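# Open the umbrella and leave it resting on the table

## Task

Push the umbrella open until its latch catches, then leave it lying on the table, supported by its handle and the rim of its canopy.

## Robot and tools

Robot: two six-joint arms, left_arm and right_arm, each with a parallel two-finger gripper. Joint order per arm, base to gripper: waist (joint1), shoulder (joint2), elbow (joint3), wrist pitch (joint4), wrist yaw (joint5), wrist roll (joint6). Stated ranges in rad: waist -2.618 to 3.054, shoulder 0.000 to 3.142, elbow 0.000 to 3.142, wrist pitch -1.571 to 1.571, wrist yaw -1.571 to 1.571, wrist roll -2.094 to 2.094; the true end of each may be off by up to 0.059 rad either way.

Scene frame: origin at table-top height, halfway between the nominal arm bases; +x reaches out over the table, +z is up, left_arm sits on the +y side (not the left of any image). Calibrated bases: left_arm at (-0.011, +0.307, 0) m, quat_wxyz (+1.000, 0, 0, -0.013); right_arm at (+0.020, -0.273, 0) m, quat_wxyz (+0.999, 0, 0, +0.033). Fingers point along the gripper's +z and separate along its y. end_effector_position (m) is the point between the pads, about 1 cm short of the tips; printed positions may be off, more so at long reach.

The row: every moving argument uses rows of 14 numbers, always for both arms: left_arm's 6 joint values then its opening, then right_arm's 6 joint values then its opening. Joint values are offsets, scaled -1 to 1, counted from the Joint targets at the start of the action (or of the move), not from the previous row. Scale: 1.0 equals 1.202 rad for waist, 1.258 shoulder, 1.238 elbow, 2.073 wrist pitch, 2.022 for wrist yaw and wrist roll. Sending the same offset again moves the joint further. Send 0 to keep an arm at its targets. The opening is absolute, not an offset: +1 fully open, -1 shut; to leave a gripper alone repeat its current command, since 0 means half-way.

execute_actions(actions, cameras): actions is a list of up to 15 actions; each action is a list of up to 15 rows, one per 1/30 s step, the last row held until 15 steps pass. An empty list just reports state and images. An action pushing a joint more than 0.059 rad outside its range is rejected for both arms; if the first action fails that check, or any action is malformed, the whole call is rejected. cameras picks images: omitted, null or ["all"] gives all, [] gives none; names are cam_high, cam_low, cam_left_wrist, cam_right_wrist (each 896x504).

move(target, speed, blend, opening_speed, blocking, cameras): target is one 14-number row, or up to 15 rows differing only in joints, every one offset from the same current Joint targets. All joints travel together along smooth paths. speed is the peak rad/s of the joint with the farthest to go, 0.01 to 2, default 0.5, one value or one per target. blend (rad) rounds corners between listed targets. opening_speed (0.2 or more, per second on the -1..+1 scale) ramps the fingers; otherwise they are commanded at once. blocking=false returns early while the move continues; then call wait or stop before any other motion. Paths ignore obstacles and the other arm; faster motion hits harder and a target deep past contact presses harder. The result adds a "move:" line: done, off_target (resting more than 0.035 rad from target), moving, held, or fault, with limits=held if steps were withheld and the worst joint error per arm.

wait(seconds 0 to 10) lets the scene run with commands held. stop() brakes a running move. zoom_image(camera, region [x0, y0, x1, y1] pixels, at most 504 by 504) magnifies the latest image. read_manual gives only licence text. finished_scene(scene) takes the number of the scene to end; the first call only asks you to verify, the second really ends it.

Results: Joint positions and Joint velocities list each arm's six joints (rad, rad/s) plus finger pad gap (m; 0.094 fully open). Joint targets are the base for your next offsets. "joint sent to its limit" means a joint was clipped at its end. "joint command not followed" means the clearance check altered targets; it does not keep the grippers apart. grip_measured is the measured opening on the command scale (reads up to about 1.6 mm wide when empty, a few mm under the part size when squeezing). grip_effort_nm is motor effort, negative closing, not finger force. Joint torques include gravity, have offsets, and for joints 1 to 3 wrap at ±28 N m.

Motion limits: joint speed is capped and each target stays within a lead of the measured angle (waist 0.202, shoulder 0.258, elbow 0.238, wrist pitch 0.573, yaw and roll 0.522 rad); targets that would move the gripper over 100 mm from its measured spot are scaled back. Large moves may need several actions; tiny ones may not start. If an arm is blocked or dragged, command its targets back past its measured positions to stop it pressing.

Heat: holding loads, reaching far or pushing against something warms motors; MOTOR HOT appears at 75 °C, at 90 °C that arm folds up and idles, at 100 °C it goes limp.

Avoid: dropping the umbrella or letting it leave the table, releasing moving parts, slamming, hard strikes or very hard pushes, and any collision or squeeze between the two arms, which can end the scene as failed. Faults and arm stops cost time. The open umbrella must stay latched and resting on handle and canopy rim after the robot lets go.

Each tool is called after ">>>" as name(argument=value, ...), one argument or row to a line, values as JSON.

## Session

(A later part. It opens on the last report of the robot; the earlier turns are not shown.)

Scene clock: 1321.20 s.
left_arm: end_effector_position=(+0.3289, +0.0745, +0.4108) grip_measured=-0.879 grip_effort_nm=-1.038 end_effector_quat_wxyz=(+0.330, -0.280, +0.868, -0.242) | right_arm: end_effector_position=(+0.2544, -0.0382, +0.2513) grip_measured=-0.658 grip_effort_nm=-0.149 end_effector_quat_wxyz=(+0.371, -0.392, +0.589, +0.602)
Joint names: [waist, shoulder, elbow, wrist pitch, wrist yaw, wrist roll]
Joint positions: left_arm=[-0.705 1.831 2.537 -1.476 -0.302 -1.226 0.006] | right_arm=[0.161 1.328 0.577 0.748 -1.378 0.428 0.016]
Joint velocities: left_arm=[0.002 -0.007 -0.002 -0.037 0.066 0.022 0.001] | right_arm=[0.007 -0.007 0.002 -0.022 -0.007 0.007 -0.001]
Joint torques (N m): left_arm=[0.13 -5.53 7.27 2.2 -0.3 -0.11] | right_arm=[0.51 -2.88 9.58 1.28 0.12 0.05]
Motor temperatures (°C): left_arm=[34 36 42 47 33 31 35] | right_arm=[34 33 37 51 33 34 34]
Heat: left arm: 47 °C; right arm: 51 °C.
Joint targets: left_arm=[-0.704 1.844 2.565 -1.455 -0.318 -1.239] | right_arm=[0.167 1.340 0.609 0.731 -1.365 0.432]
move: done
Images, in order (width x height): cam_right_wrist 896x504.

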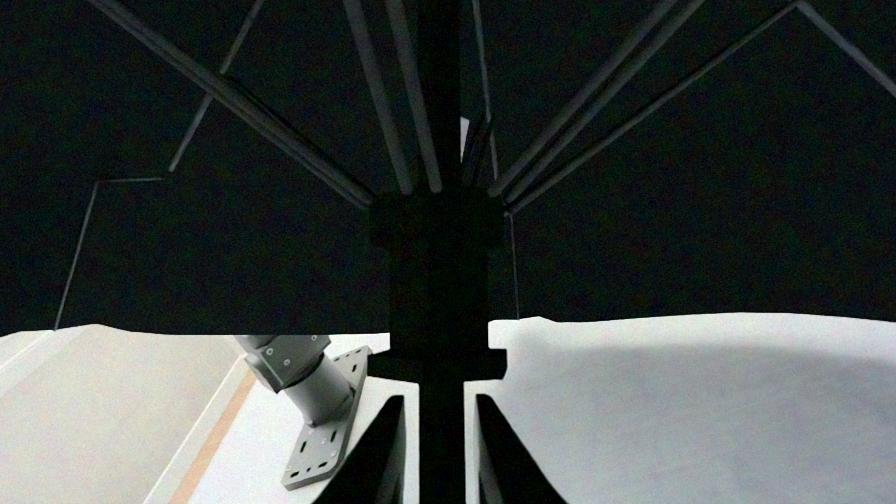

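>>> move(
  target=[-0.025,0,-0.0202,0,0.0692,0,-0.93,0.0483,-0.0103,0.1204,0.0246,0.0722,0,-0.68],
  speed=0.25,
  cameras=["cam_right_wrist"],
)

Scene clock: 1342.47 s.
left_arm: end_effector_position=(+0.3337, +0.0732, +0.4270) grip_measured=-0.879 grip_effort_nm=-1.038 end_effector_quat_wxyz=(+0.351, -0.282, +0.853, -0.265) | right_arm: end_effector_position=(+0.2747, -0.0252, +0.2783) grip_measured=-0.678 grip_effort_nm=-0.129 end_effector_quat_wxyz=(+0.405, -0.383, +0.589, +0.585)
Joint names: [waist, shoulder, elbow, wrist pitch, wrist yaw, wrist roll]
Joint positions: left_arm=[-0.705 1.823 2.548 -1.426 -0.315 -1.223 0.006] | right_arm=[0.203 1.333 0.676 0.698 -1.272 0.428 0.015]
Joint velocities: left_arm=[-0.002 0.002 0.002 0.022 -0.007 -0.022 0] | right_arm=[-0.007 -0.012 0.007 0.051 0.037 -0.007 0]
Joint torques (N m): left_arm=[-2.5 -4.79 4.26 1.77 1.19 -0.15] | right_arm=[2.29 -4.51 14.43 2.25 0.6 0.05]
Motor temperatures (°C): left_arm=[34 36 42 47 33 31 35] | right_arm=[34 33 38 50 33 34 34]
Heat: left arm: 47 °C; right arm: 50 °C.
Joint targets: left_arm=[-0.734 1.845 2.539 -1.455 -0.178 -1.239] | right_arm=[0.225 1.327 0.758 0.782 -1.219 0.432]
move: off_target (left_arm, right_arm); left_arm: the wrist yaw is farthest, 0.137 rad from its target; right_arm: the wrist pitch is farthest, 0.084 rad from its target
Images, in order (width x height): cam_right_wrist 896x504.

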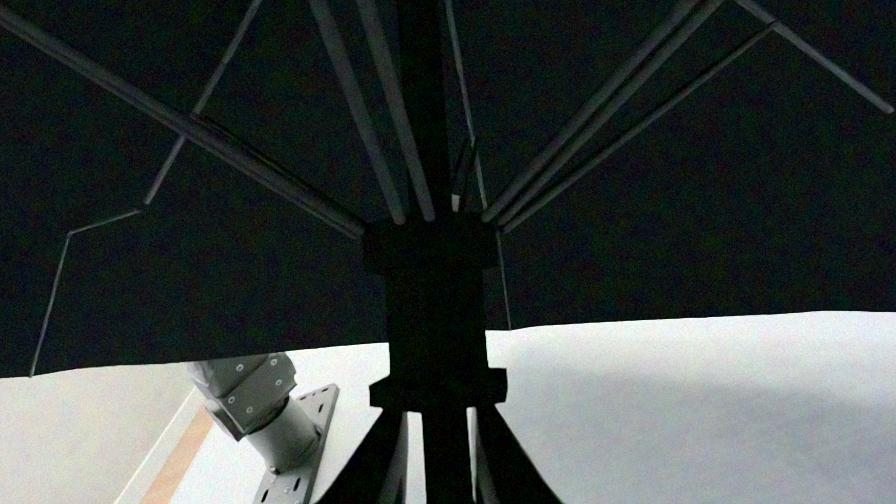

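>>> move(
  target=[-0.0291,-0.0167,-0.0436,-0.0386,0.0791,0,-0.93,0.0344,-0.0004,0.0924,0.0121,0.0277,0,-0.68],
  speed=0.2,
  cameras=["cam_right_wrist","cam_low"],
)

Scene clock: 1350.97 s.
left_arm: end_effector_position=(+0.3173, +0.0629, +0.4296) grip_measured=-0.879 grip_effort_nm=-1.043 end_effector_quat_wxyz=(+0.322, -0.261, +0.862, -0.293) | right_arm: end_effector_position=(+0.2763, -0.0123, +0.3147) grip_measured=-0.678 grip_effort_nm=-0.125 end_effector_quat_wxyz=(+0.432, -0.408, +0.558, +0.579)
Joint names: [waist, shoulder, elbow, wrist pitch, wrist yaw, wrist roll]
Joint positions: left_arm=[-0.714 1.792 2.528 -1.428 -0.23 -1.22 0.006] | right_arm=[0.244 1.333 0.779 0.691 -1.248 0.43 0.015]
Joint velocities: left_arm=[0.012 -0.002 -0.017 0.007 -0.081 -0.051 -0.001] | right_arm=[0.002 -0.012 -0.017 -0.022 -0.037 -0.007 0]
Joint torques (N m): left_arm=[-4.7 -3.84 1.59 1.01 1.97 -0.17] | right_arm=[2.25 -4.74 15.66 2.53 1.02 0.04]
Motor temperatures (°C): left_arm=[34 36 42 47 34 31 35] | right_arm=[34 33 40 52 33 34 34]
Heat: left arm: 47 °C; right arm: 52 °C.
Joint targets: left_arm=[-0.769 1.823 2.485 -1.535 -0.018 -1.239] | right_arm=[0.266 1.327 0.872 0.807 -1.163 0.432]
move: off_target (left_arm, right_arm); left_arm: the wrist yaw is farthest, 0.212 rad from its target; right_arm: the wrist pitch is farthest, 0.116 rad from its target
Images, in order (width x height): cam_low 896x504, cam_right_wrist 896x504.

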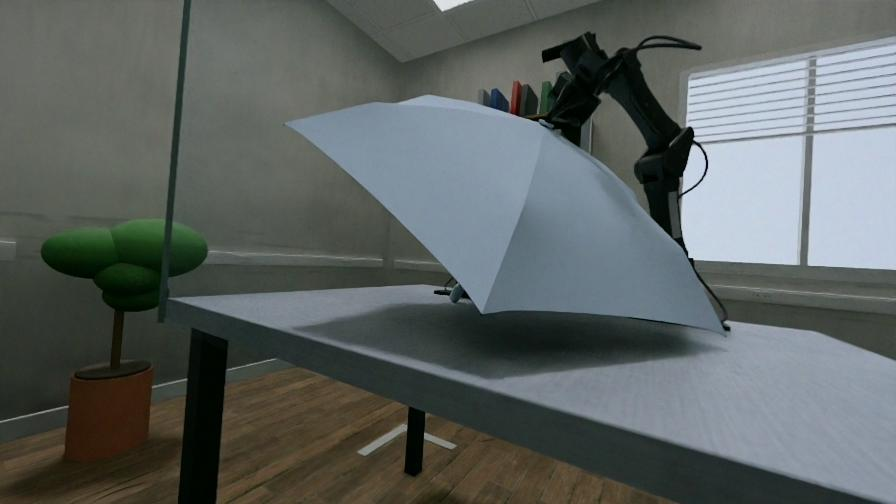

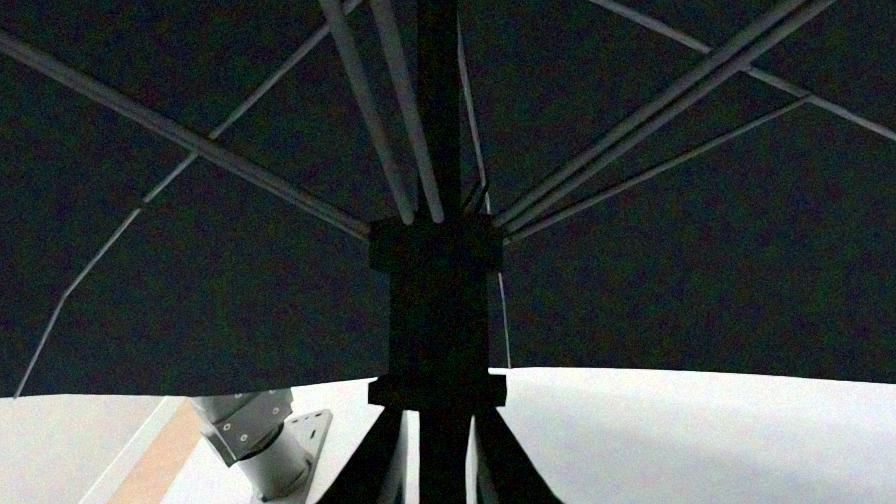

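>>> zoom_image(
  camera="cam_right_wrist",
  region=[340, 180, 540, 480],
)

Scaled by 1.680 from the camera's 896x504 image, which has a finer 1280x720 frame.

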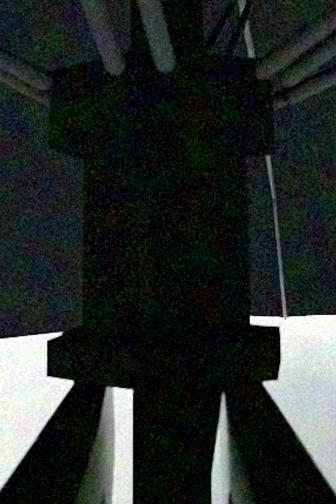

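>>> move(
  target=[-0.0083,0,0,0,0.02,0,-0.93,0.025,0.0079,0.0646,0.0048,0.0297,0,-0.68],
  speed=0.2,
  cameras=["cam_right_wrist","cam_low"],
)

Scene clock: 1358.67 s.
left_arm: end_effector_position=(+0.3148, +0.0657, +0.4471) grip_measured=-0.877 grip_effort_nm=-1.038 end_effector_quat_wxyz=(+0.337, -0.260, +0.848, -0.317) | right_arm: end_effector_position=(+0.2794, -0.0045, +0.3295) grip_measured=-0.678 grip_effort_nm=-0.125 end_effector_quat_wxyz=(+0.438, -0.414, +0.549, +0.579)
Joint names: [waist, shoulder, elbow, wrist pitch, wrist yaw, wrist roll]
Joint positions: left_arm=[-0.714 1.764 2.528 -1.393 -0.232 -1.218 0.006] | right_arm=[0.267 1.348 0.837 0.674 -1.231 0.43 0.015]
Joint velocities: left_arm=[-0.012 -0.017 -0.007 0.11 0.066 -0.007 -0.001] | right_arm=[-0.017 -0.002 0.012 -0.007 -0.037 -0.037 -0.001]
Joint torques (N m): left_arm=[-5.57 -1.57 1.51 0.72 2.39 -0.2] | right_arm=[2.97 -5.24 17.76 2.79 1.53 0.04]
Motor temperatures (°C): left_arm=[34 35 41 45 36 31 35] | right_arm=[34 33 42 53 33 34 34]
Heat: left arm: 45 °C; right arm: 53 °C.
Joint targets: left_arm=[-0.779 1.823 2.485 -1.535 0.022 -1.240] | right_arm=[0.297 1.337 0.952 0.817 -1.103 0.432]
move: off_target (left_arm, right_arm); left_arm: the wrist yaw is farthest, 0.254 rad from its target; right_arm: the wrist pitch is farthest, 0.143 rad from its target
Images, in order (width x height): cam_low 896x504, cam_right_wrist 896x504.

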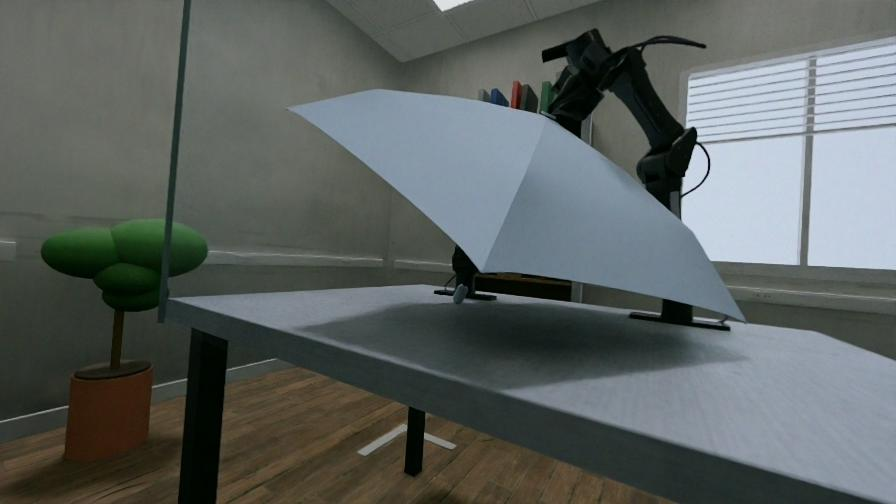

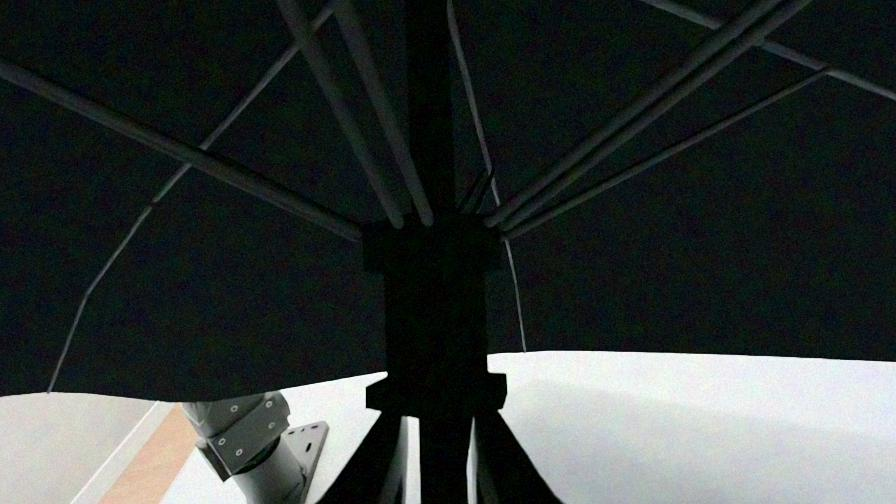

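>>> move(
  target=[
    [0.0549,-0.0366,0.0574,0.0786,-0.1335,0.0045,-0.93,-0.0291,0.0024,-0.0985,-0.0632,-0.0678,0,-0.68],
    [0.0549,-0.0366,0.0574,0.0786,-0.1335,0.0045,-0.93,-0.0732,-0.0262,-0.2044,-0.0207,-0.0940,0,-0.68],
  ],
  speed=0.2,
  cameras=["cam_right_wrist","cam_low","cam_high"],
)

Scene clock: 1371.60 s.
left_arm: end_effector_position=(+0.3149, +0.0681, +0.4422) grip_measured=-0.877 grip_effort_nm=-1.038 end_effector_quat_wxyz=(+0.336, -0.262, +0.852, -0.304) | right_arm: end_effector_position=(+0.2738, -0.0217, +0.3016) grip_measured=-0.678 grip_effort_nm=-0.129 end_effector_quat_wxyz=(+0.435, -0.410, +0.557, +0.576)
Joint names: [waist, shoulder, elbow, wrist pitch, wrist yaw, wrist roll]
Joint positions: left_arm=[-0.714 1.77 2.532 -1.414 -0.242 -1.216 0.006] | right_arm=[0.214 1.33 0.72 0.757 -1.275 0.43 0.015]
Joint velocities: left_arm=[0.007 0.022 0.017 0.037 0.066 0.022 0.001] | right_arm=[0.002 0.017 0.002 0.081 -0.037 -0.007 0.001]
Joint torques (N m): left_arm=[0.16 -5.37 6.79 2.58 -0.16 -0.11] | right_arm=[-0.49 -6.15 5.38 1.58 -0.12 0.04]
Motor temperatures (°C): left_arm=[35 35 40 45 38 31 35] | right_arm=[34 34 44 55 34 34 34]
Heat: left arm: 45 °C; right arm: 55 °C.
Joint targets: left_arm=[-0.713 1.777 2.557 -1.372 -0.248 -1.230] | right_arm=[0.209 1.303 0.699 0.774 -1.293 0.432]
move: off_target (left_arm); left_arm: the wrist pitch is farthest, 0.042 rad from its target
Images, in order (width x height): cam_high 896x504, cam_low 896x504, cam_right_wrist 896x504.

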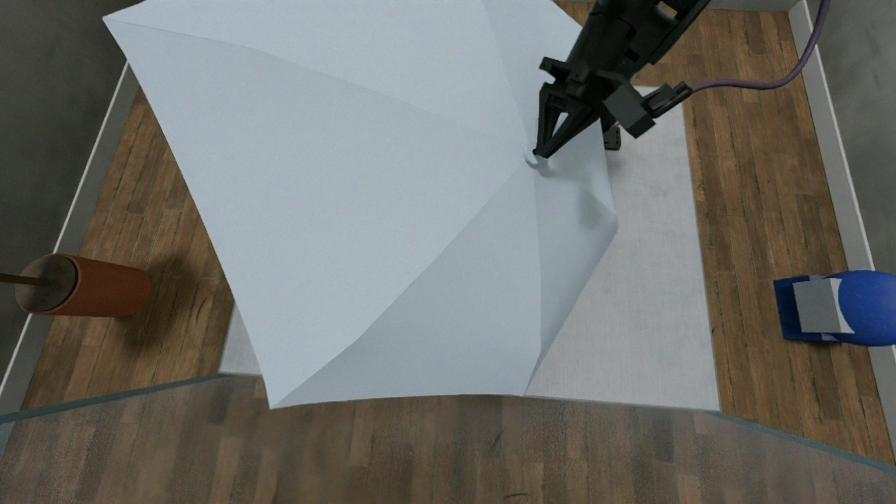

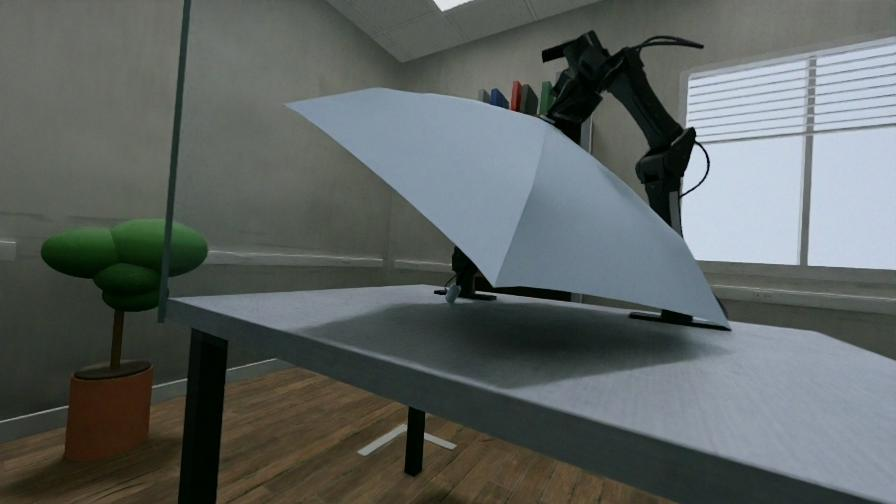

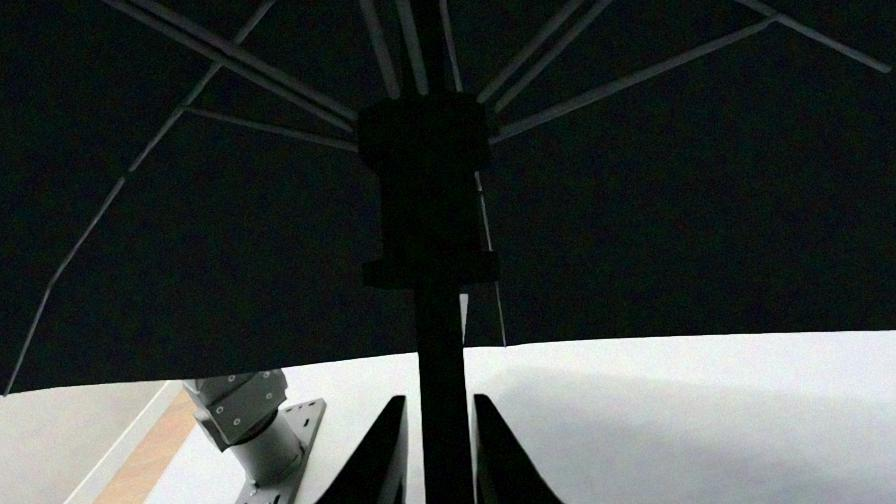

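>>> zoom_image(
  camera="cam_right_wrist",
  region=[340, 220, 540, 400],
)

Scaled by 2.520 from the camera's 896x504 image, which has a finer 1280x720 frame.

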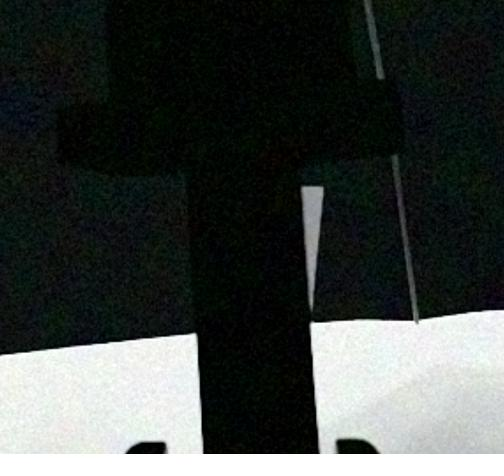

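>>> move(
  target=[0,0,0,0,0,0,-0.93,-0.1581,-0.0342,0.0452,-0.1225,-0.0974,-0.0109,-0.3],
  speed=0.2,
  cameras=["cam_right_wrist","cam_high","cam_left_wrist"],
)

Scene clock: 1397.53 s.
left_arm: end_effector_position=(+0.3149, +0.0681, +0.4422) grip_measured=-0.877 grip_effort_nm=-1.038 end_effector_quat_wxyz=(+0.336, -0.262, +0.852, -0.304) | right_arm: end_effector_position=(+0.2748, -0.0711, +0.2890) grip_measured=-0.302 grip_effort_nm=0.090 end_effector_quat_wxyz=(+0.377, -0.374, +0.601, +0.597)
Joint names: [waist, shoulder, elbow, wrist pitch, wrist yaw, wrist roll]
Joint positions: left_arm=[-0.714 1.77 2.532 -1.414 -0.242 -1.216 0.006] | right_arm=[0.023 1.284 0.719 0.538 -1.476 0.425 0.033]
Joint velocities: left_arm=[0.002 -0.007 -0.007 0.007 0.037 0.051 -0.001] | right_arm=[0.017 -0.017 0.002 0.051 0.037 -0.081 -0.001]
Joint torques (N m): left_arm=[0.18 -5.37 6.78 2.58 -0.16 -0.11] | right_arm=[-0.42 -5.65 10.29 1.19 -0.15 -0.12]
Motor temperatures (°C): left_arm=[34 35 41 49 35 31 35] | right_arm=[34 34 40 51 33 34 34]
Heat: left arm: 49 °C; right arm: 51 °C.
Joint targets: left_arm=[-0.713 1.777 2.557 -1.372 -0.248 -1.230] | right_arm=[0.019 1.261 0.755 0.520 -1.490 0.410]
move: off_target (left_arm, right_arm); left_arm: the wrist pitch is farthest, 0.042 rad from its target; right_arm: the elbow is farthest, 0.036 rad from its target
Images, in order (width x height): cam_high 896x504, cam_left_wrist 896x504, cam_right_wrist 896x504.

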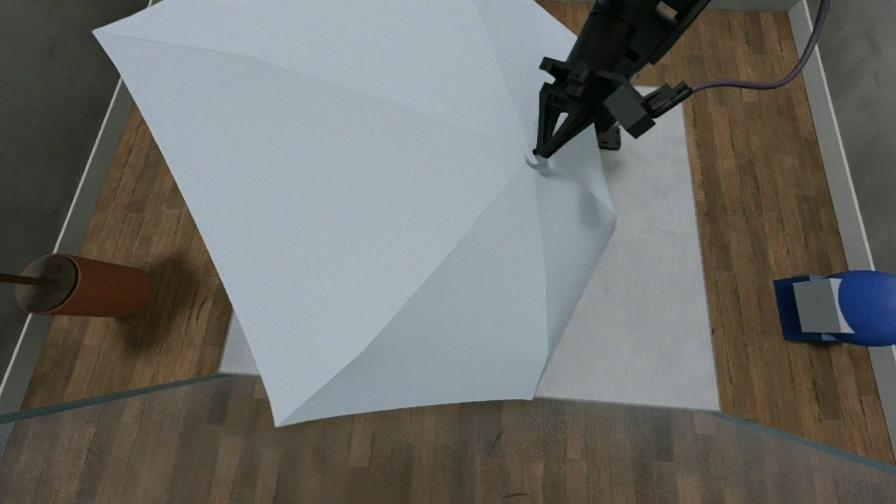

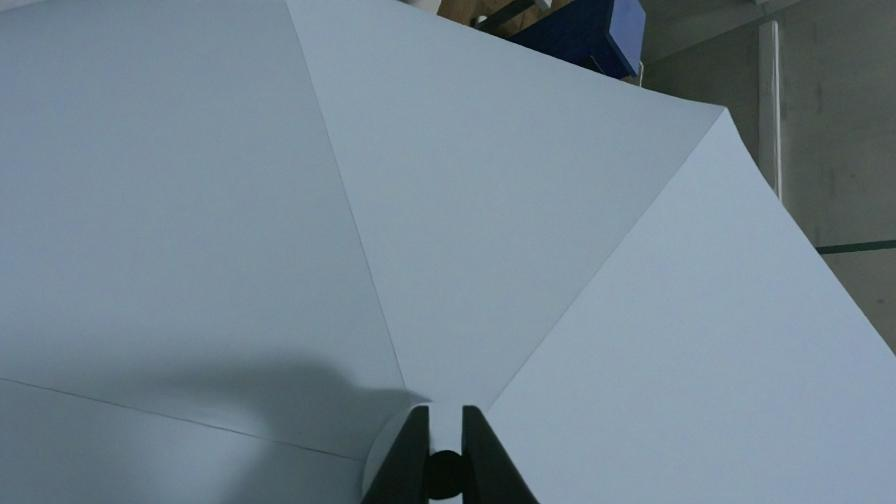

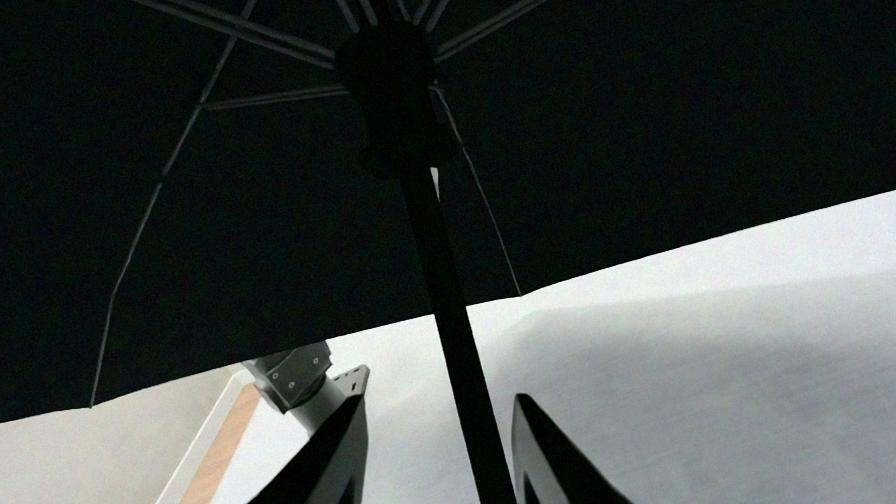

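>>> zoom_image(
  camera="cam_right_wrist",
  region=[340, 200, 560, 504],
)

Scaled by 1.658 from the camera's 896x504 image, which has a finer 1280x720 frame.

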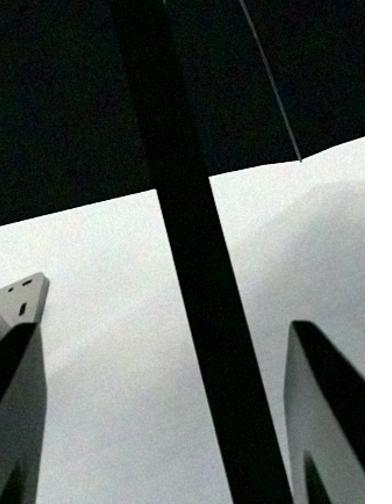

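>>> wait(
  seconds=0.2,
  cameras=["cam_low","cam_high"],
)

>>> zoom_image(
  camera="cam_low",
  region=[400, 220, 600, 360],
)

Scene clock: 1408.17 s.
left_arm: end_effector_position=(+0.3149, +0.0681, +0.4422) grip_measured=-0.877 grip_effort_nm=-1.038 end_effector_quat_wxyz=(+0.336, -0.262, +0.852, -0.304) | right_arm: end_effector_position=(+0.2747, -0.0711, +0.2889) grip_measured=-0.302 grip_effort_nm=0.081 end_effector_quat_wxyz=(+0.376, -0.374, +0.601, +0.598)
Joint names: [waist, shoulder, elbow, wrist pitch, wrist yaw, wrist roll]
Joint positions: left_arm=[-0.714 1.77 2.532 -1.414 -0.242 -1.216 0.006] | right_arm=[0.023 1.284 0.719 0.537 -1.477 0.424 0.033]
Joint velocities: left_arm=[-0.002 0.012 -0.012 -0.007 0.037 0.022 -0.001] | right_arm=[0.007 -0.002 0.007 0.007 -0.11 0.022 -0.001]
Joint torques (N m): left_arm=[0.17 -5.38 6.78 2.58 -0.15 -0.12] | right_arm=[-0.39 -5.65 10.32 1.21 -0.17 -0.13]
Motor temperatures (°C): left_arm=[34 35 42 49 35 31 35] | right_arm=[34 34 40 49 33 34 34]
Heat: left arm: 49 °C; right arm: 49 °C.
Joint targets: left_arm=[-0.713 1.777 2.557 -1.372 -0.248 -1.230] | right_arm=[0.019 1.261 0.755 0.520 -1.490 0.410]
Tool commands: left_gripper/opening=-0.93 right_gripper/opening=-0.3
wait: 0.20 s; at rest from the start
Images, in order (width x height): cam_high 896x504, cam_low 896x504.

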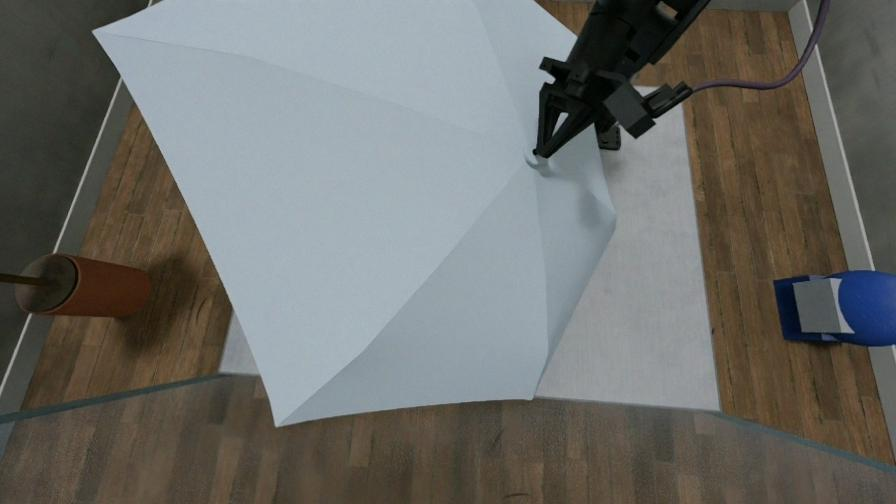

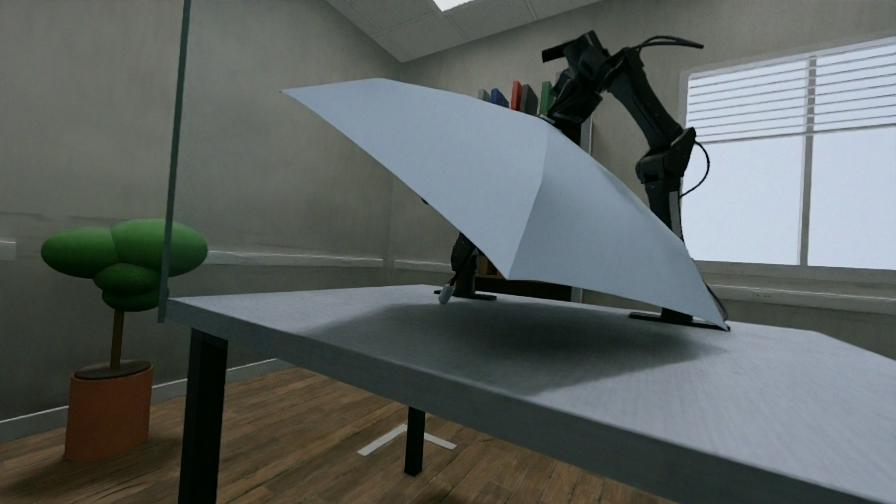

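Scaled by 2.520 from the camera's 896x504 image, which has a finer 1280x720 frame.

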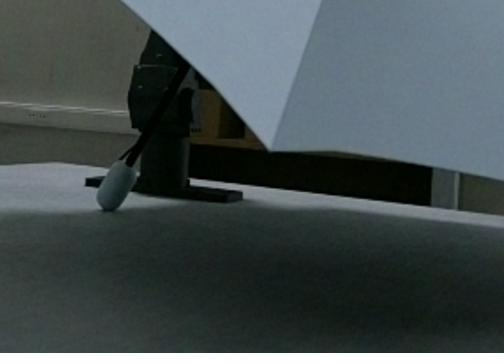

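>>> move(
  target=[0,0,0,0,0,0,-0.93,-1.0142,-0.3664,-0.2060,-0.2508,0.7369,-0.2028,-0.3],
  speed=0.6,
  cameras=["cam_low","cam_high"],
)

every number of target must lie in its column's range; nothing of the call was run
Scene clock: 1445.87 s.
left_arm: end_effector_position=(+0.3149, +0.0681, +0.4422) grip_measured=-0.877 grip_effort_nm=-1.038 end_effector_quat_wxyz=(+0.336, -0.262, +0.852, -0.304) | right_arm: end_effector_position=(+0.2747, -0.0711, +0.2889) grip_measured=-0.302 grip_effort_nm=0.085 end_effector_quat_wxyz=(+0.376, -0.374, +0.601, +0.598)
Joint names: [waist, shoulder, elbow, wrist pitch, wrist yaw, wrist roll]
Joint positions: left_arm=[-0.714 1.77 2.532 -1.414 -0.242 -1.216 0.006] | right_arm=[0.023 1.284 0.719 0.537 -1.477 0.424 0.033]
Joint velocities: left_arm=[-0.002 -0.002 0.002 -0.081 -0.051 -0.051 0.001] | right_arm=[0.012 0.012 -0.007 -0.022 0.007 0.037 -0.001]
Joint torques (N m): left_arm=[0.2 -5.38 6.79 2.58 -0.16 -0.11] | right_arm=[-0.44 -5.65 10.29 1.21 -0.17 -0.14]
Motor temperatures (°C): left_arm=[34 36 42 51 34 31 35] | right_arm=[34 34 41 47 33 34 34]
Heat: left arm: 51 °C; right arm: 47 °C.
Joint targets: left_arm=[-0.713 1.777 2.557 -1.372 -0.248 -1.230] | right_arm=[0.019 1.261 0.755 0.520 -1.490 0.410]
Tool commands: left_gripper/opening=-0.93 right_gripper/opening=-0.3

>>> move(
  target=[0,0,0,0,0,0,-0.93,-0.5067,-0.1757,-0.1171,-0.1206,0.3709,-0.0989,-0.3],
  speed=0.7,
  cameras=["cam_high","cam_low"],
)

Scene clock: 1472.10 s.
left_arm: end_effector_position=(+0.3149, +0.0681, +0.4422) grip_measured=-0.877 grip_effort_nm=-1.033 end_effector_quat_wxyz=(+0.336, -0.262, +0.852, -0.304) | right_arm: end_effector_position=(+0.3739, -0.3344, +0.2734) grip_measured=-0.302 grip_effort_nm=0.090 end_effector_quat_wxyz=(+0.644, +0.031, +0.742, +0.184)
Joint names: [waist, shoulder, elbow, wrist pitch, wrist yaw, wrist roll]
Joint positions: left_arm=[-0.714 1.77 2.532 -1.414 -0.242 -1.216 0.006] | right_arm=[-0.587 1.06 0.632 0.287 -0.752 0.224 0.033]
Joint velocities: left_arm=[-0.002 -0.002 -0.017 0.037 0.051 0.022 -0.001] | right_arm=[0.007 0.007 0.002 -0.051 -0.051 0.007 -0.001]
Joint torques (N m): left_arm=[0.17 -5.35 6.78 2.58 -0.16 -0.12] | right_arm=[-0.35 -4.18 5.89 1.65 0.04 -0.1]
Motor temperatures (°C): left_arm=[34 36 42 52 33 31 35] | right_arm=[34 34 41 46 33 34 34]
Heat: left arm: 52 °C; right arm: 46 °C.
Joint targets: left_arm=[-0.713 1.777 2.557 -1.372 -0.248 -1.230] | right_arm=[-0.590 1.040 0.610 0.270 -0.740 0.210]
move: off_target (left_arm); left_arm: the wrist pitch is farthest, 0.042 rad from its target
Images, in order (width x height): cam_high 896x504, cam_low 896x504.

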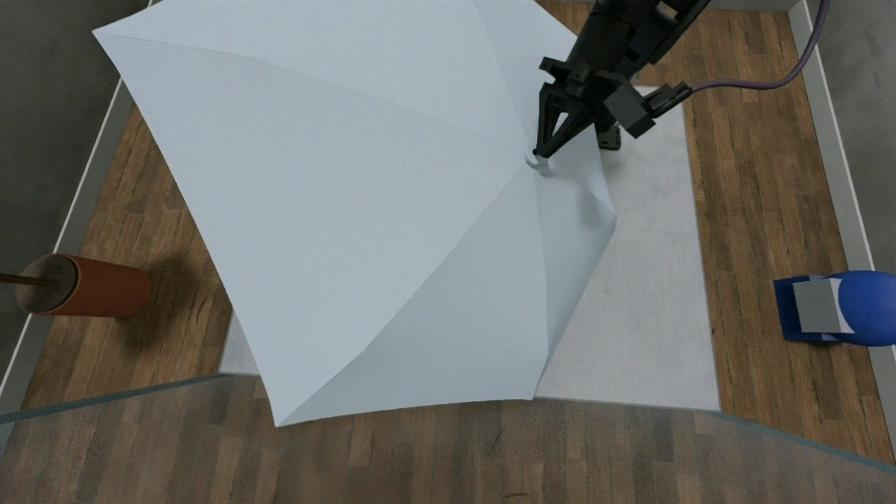

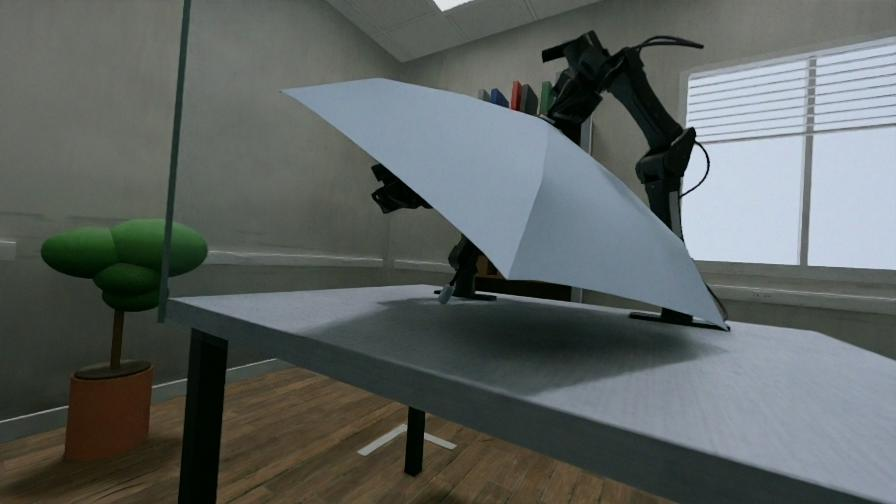

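>>> move(
  target=[-0.0225,0.039,-0.143,0.0347,0.003,-0.1014,-0.93,-0.5075,-0.1908,-0.0889,-0.1302,0.366,-0.1039,-0.3],
  speed=0.4,
  cameras=["cam_high","cam_low"],
)

Scene clock: 1495.43 s.
left_arm: end_effector_position=(+0.3403, +0.0443, +0.4138) grip_measured=-0.877 grip_effort_nm=-1.043 end_effector_quat_wxyz=(+0.308, -0.343, +0.826, -0.323) | right_arm: end_effector_position=(+0.1642, -0.5701, +0.2297) grip_measured=-0.302 grip_effort_nm=0.066 end_effector_quat_wxyz=(+0.514, +0.428, +0.673, -0.315)
Joint names: [waist, shoulder, elbow, wrist pitch, wrist yaw, wrist roll]
Joint positions: left_arm=[-0.725 1.797 2.404 -1.28 -0.266 -1.409 0.006] | right_arm=[-1.196 0.815 0.522 0.017 -0.013 0.012 0.033]
Joint velocities: left_arm=[0.002 -0.002 -0.002 0.007 -0.051 -0.066 -0.001] | right_arm=[0.002 0.012 -0.017 0.007 -0.081 0.066 -0.001]
Joint torques (N m): left_arm=[-1.26 -4.64 3.62 1.89 0.11 -0.26] | right_arm=[-0.44 -2.29 6.06 1.79 0.16 -0.11]
Motor temperatures (°C): left_arm=[34 36 41 52 33 31 35] | right_arm=[34 34 39 46 33 34 34]
Heat: left arm: 52 °C; right arm: 46 °C.
Joint targets: left_arm=[-0.740 1.826 2.379 -1.300 -0.242 -1.435] | right_arm=[-1.201 0.800 0.500 0.000 0.000 0.000]
move: done
Images, in order (width x height): cam_high 896x504, cam_low 896x504.

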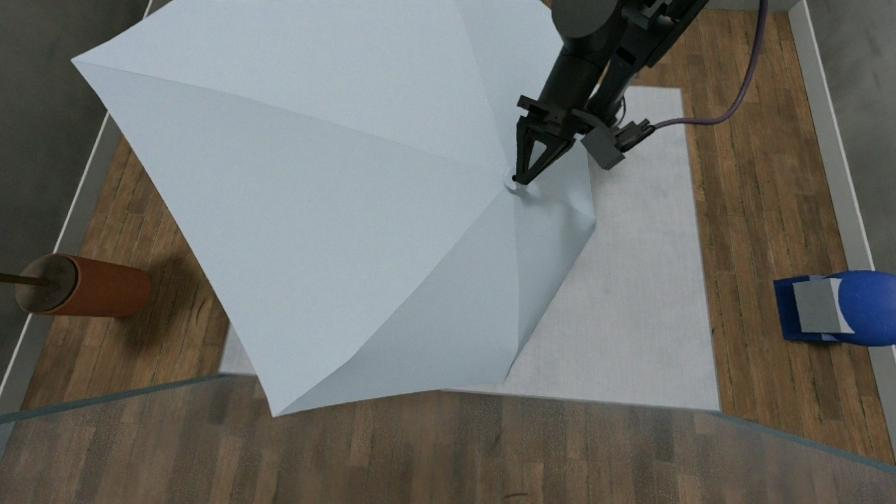

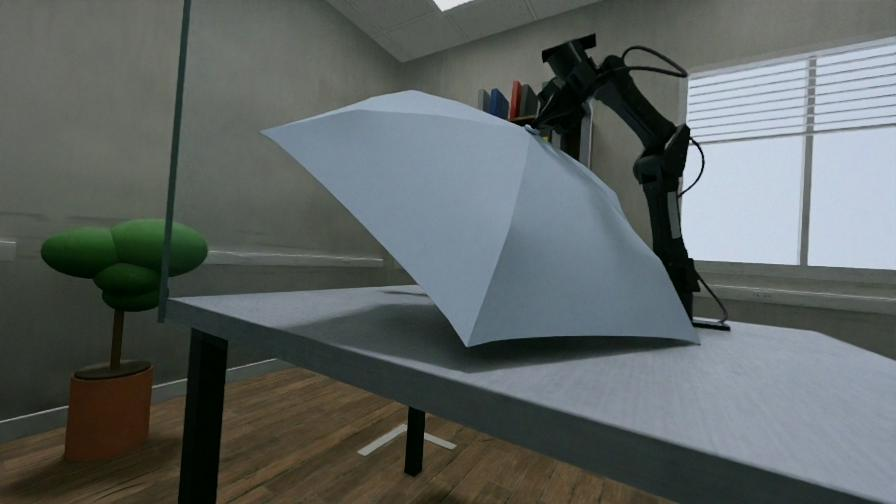

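>>> zoom_image(
  camera="cam_low",
  region=[400, 230, 760, 430],
)

>>> execute_actions(
  actions=[],
  cameras=["cam_left_wrist","cam_right_wrist"],
)

Scaled by 1.400 from the camera's 896x504 image, which has a finer 1280x720 frame.

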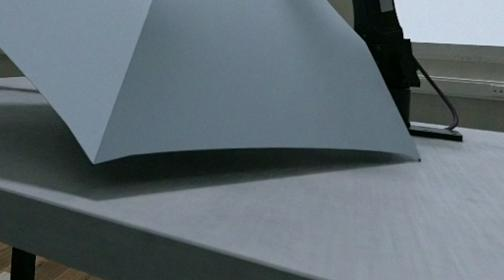

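Scene clock: 1506.17 s.
left_arm: end_effector_position=(+0.3403, +0.0443, +0.4138) grip_measured=-0.877 grip_effort_nm=-1.038 end_effector_quat_wxyz=(+0.308, -0.343, +0.826, -0.323) | right_arm: end_effector_position=(+0.1640, -0.5701, +0.2295) grip_measured=-0.302 grip_effort_nm=0.071 end_effector_quat_wxyz=(+0.514, +0.428, +0.674, -0.316)
Joint names: [waist, shoulder, elbow, wrist pitch, wrist yaw, wrist roll]
Joint positions: left_arm=[-0.725 1.797 2.404 -1.28 -0.266 -1.409 0.006] | right_arm=[-1.196 0.815 0.522 0.016 -0.013 0.011 0.033]
Joint velocities: left_arm=[-0.002 -0.002 -0.007 0.022 -0.007 -0.007 0.001] | right_arm=[-0.002 -0.017 -0.002 0.037 -0.037 -0.051 -0.001]
Joint torques (N m): left_arm=[-1.24 -4.63 3.63 1.9 0.11 -0.25] | right_arm=[-0.43 -2.32 6.09 1.79 0.14 -0.1]
Motor temperatures (°C): left_arm=[34 36 41 51 33 31 35] | right_arm=[34 34 38 46 33 34 34]
Heat: left arm: 51 °C; right arm: 46 °C.
Joint targets: left_arm=[-0.740 1.826 2.379 -1.300 -0.242 -1.435] | right_arm=[-1.201 0.800 0.500 0.000 0.000 0.000]
Tool commands: left_gripper/opening=-0.93 right_gripper/opening=-0.3
Images, in order (width x height): cam_left_wrist 896x504, cam_right_wrist 896x504.

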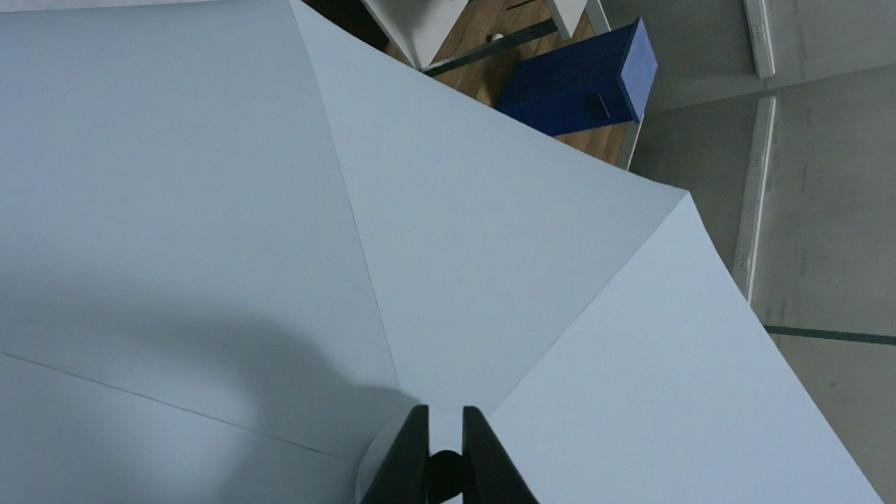

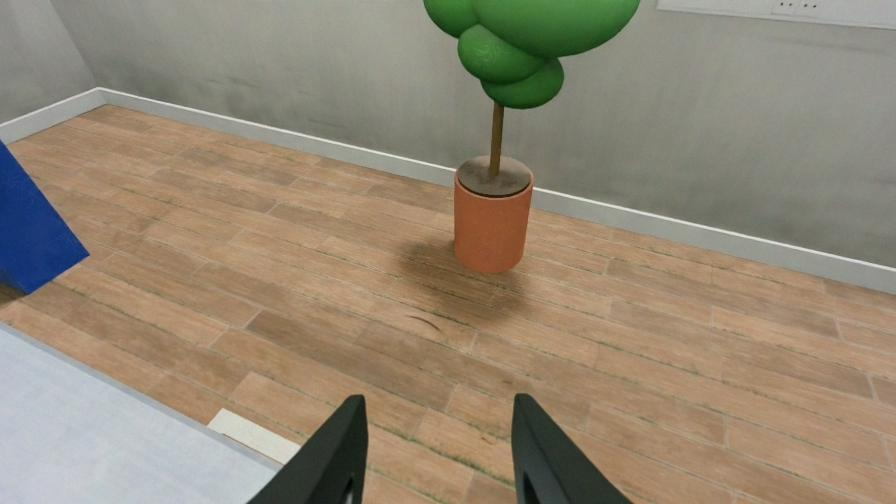

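>>> move(
  target=[0.0483,0.0286,0.059,0.0183,0.0099,0.0049,-0.93,0,0,0,0,0,0,-0.3],
  speed=0.1,
  cameras=["cam_high","cam_low"],
)

>>> zoom_image(
  camera="cam_low",
  region=[400, 230, 760, 430],
)

Scene clock: 1568.73 s.
left_arm: end_effector_position=(+0.3572, +0.0421, +0.4082) grip_measured=-0.877 grip_effort_nm=-1.033 end_effector_quat_wxyz=(+0.301, -0.351, +0.824, -0.327) | right_arm: end_effector_position=(+0.1640, -0.5701, +0.2295) grip_measured=-0.302 grip_effort_nm=0.076 end_effector_quat_wxyz=(+0.514, +0.428, +0.674, -0.316)
Joint names: [waist, shoulder, elbow, wrist pitch, wrist yaw, wrist roll]
Joint positions: left_arm=[-0.69 1.84 2.431 -1.26 -0.231 -1.409 0.006] | right_arm=[-1.196 0.815 0.522 0.016 -0.013 0.011 0.033]
Joint velocities: left_arm=[-0.027 -0.002 0.012 0.007 0.051 -0.022 0] | right_arm=[-0.007 0.007 -0.017 -0.007 0.037 -0.051 0.001]
Joint torques (N m): left_arm=[0.75 -5.5 7.35 2.1 -0.03 -0.14] | right_arm=[-0.43 -2.3 6.08 1.8 0.12 -0.11]
Motor temperatures (°C): left_arm=[34 36 40 48 33 32 35] | right_arm=[34 33 37 46 33 34 34]
Heat: left arm: 48 °C; right arm: 46 °C.
Joint targets: left_arm=[-0.682 1.863 2.452 -1.262 -0.222 -1.426] | right_arm=[-1.201 0.800 0.500 0.000 0.000 0.000]
move: done
Images, in order (width x height): cam_high 896x504, cam_low 896x504.

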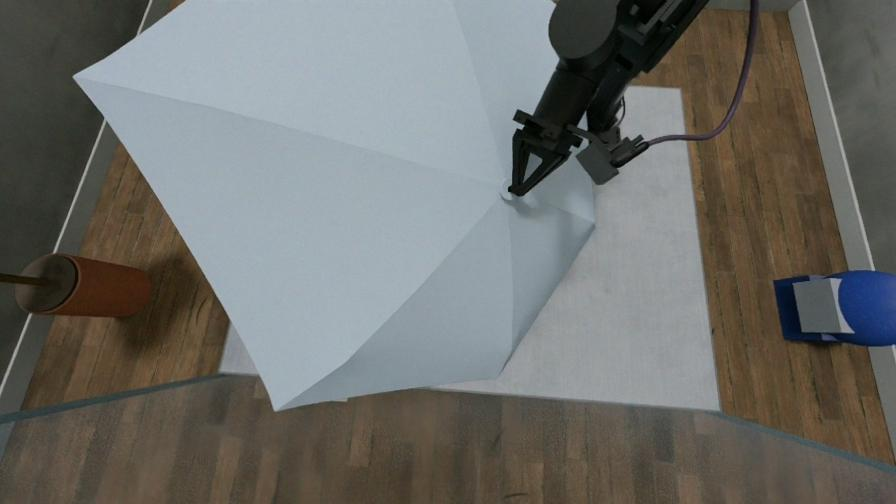

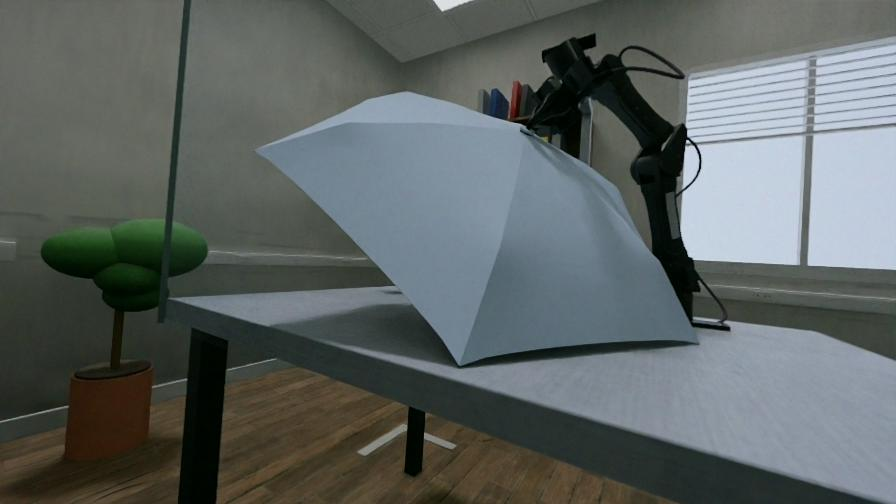

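Scaled by 1.400 from the camera's 896x504 image, which has a finer 1280x720 frame.

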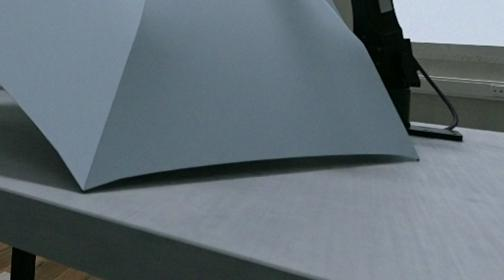

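>>> zoom_image(
  camera="cam_low",
  region=[425, 325, 515, 385],
)

>>> zoom_image(
  camera="cam_low",
  region=[655, 310, 745, 370],
)

Scaled by 5.600 from the camera's 896x504 image, which has a finer 1280x720 frame.

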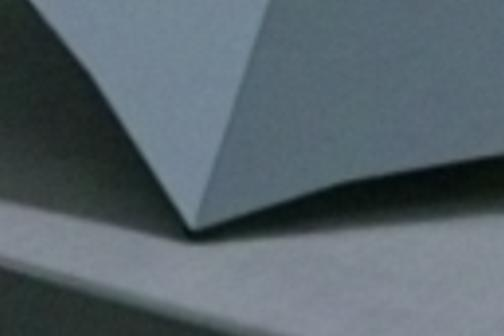

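Scaled by 5.600 from the camera's 896x504 image, which has a finer 1280x720 frame.

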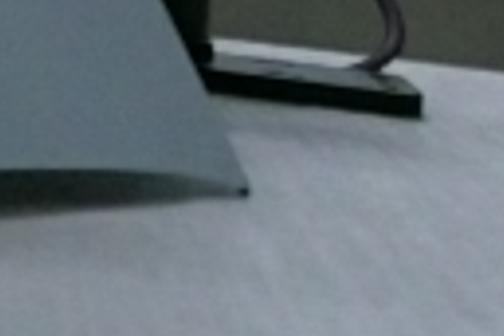

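>>> move(
  target=[0,0,0,0,0,0,-0.93,0.9443,-0.1073,0.5291,-0.7236,0,0,-0.3],
  speed=0.8,
  cameras=["cam_right_wrist"],
)

Scene clock: 1603.70 s.
left_arm: end_effector_position=(+0.3571, +0.0420, +0.4082) grip_measured=-0.877 grip_effort_nm=-1.033 end_effector_quat_wxyz=(+0.301, -0.351, +0.824, -0.328) | right_arm: end_effector_position=(+0.1557, -0.2715, +0.2311) grip_measured=-0.302 grip_effort_nm=0.081 end_effector_quat_wxyz=(+0.266, +0.006, +0.964, +0.004)
Joint names: [waist, shoulder, elbow, wrist pitch, wrist yaw, wrist roll]
Joint positions: left_arm=[-0.69 1.84 2.431 -1.26 -0.231 -1.409 0.006] | right_arm=[-0.071 0.676 1.127 -1.484 -0.007 0.011 0.033]
Joint velocities: left_arm=[-0.007 -0.002 -0.007 0.022 -0.022 -0.037 0] | right_arm=[0.002 -0.002 -0.007 -0.037 -0.022 0.022 0.001]
Joint torques (N m): left_arm=[0.68 -5.49 7.32 2.09 -0.02 -0.14] | right_arm=[0.55 0.77 8.32 1.15 0.08 -0.08]
Motor temperatures (°C): left_arm=[34 35 41 50 32 31 35] | right_arm=[34 33 37 45 33 34 34]
Heat: left arm: 50 °C; right arm: 45 °C.
Joint targets: left_arm=[-0.682 1.863 2.452 -1.262 -0.222 -1.426] | right_arm=[-0.065 0.665 1.155 -1.500 0.000 0.000]
move: done
Images, in order (width x height): cam_right_wrist 896x504.

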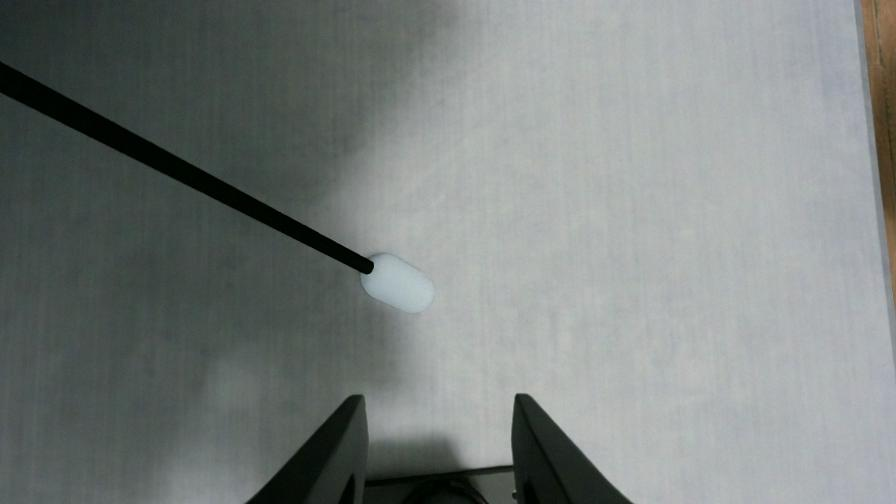

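>>> zoom_image(
  camera="cam_right_wrist",
  region=[330, 220, 470, 340],
)

Scaled by 3.600 from the camera's 896x504 image, which has a finer 1280x720 frame.

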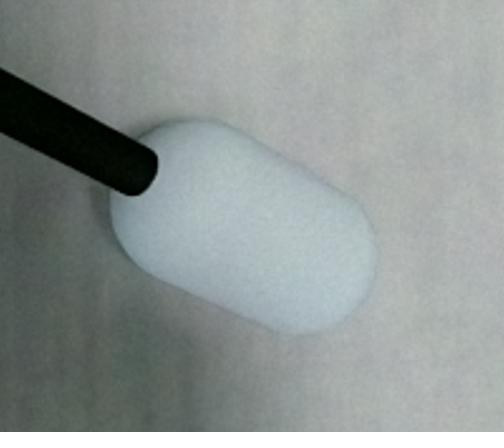

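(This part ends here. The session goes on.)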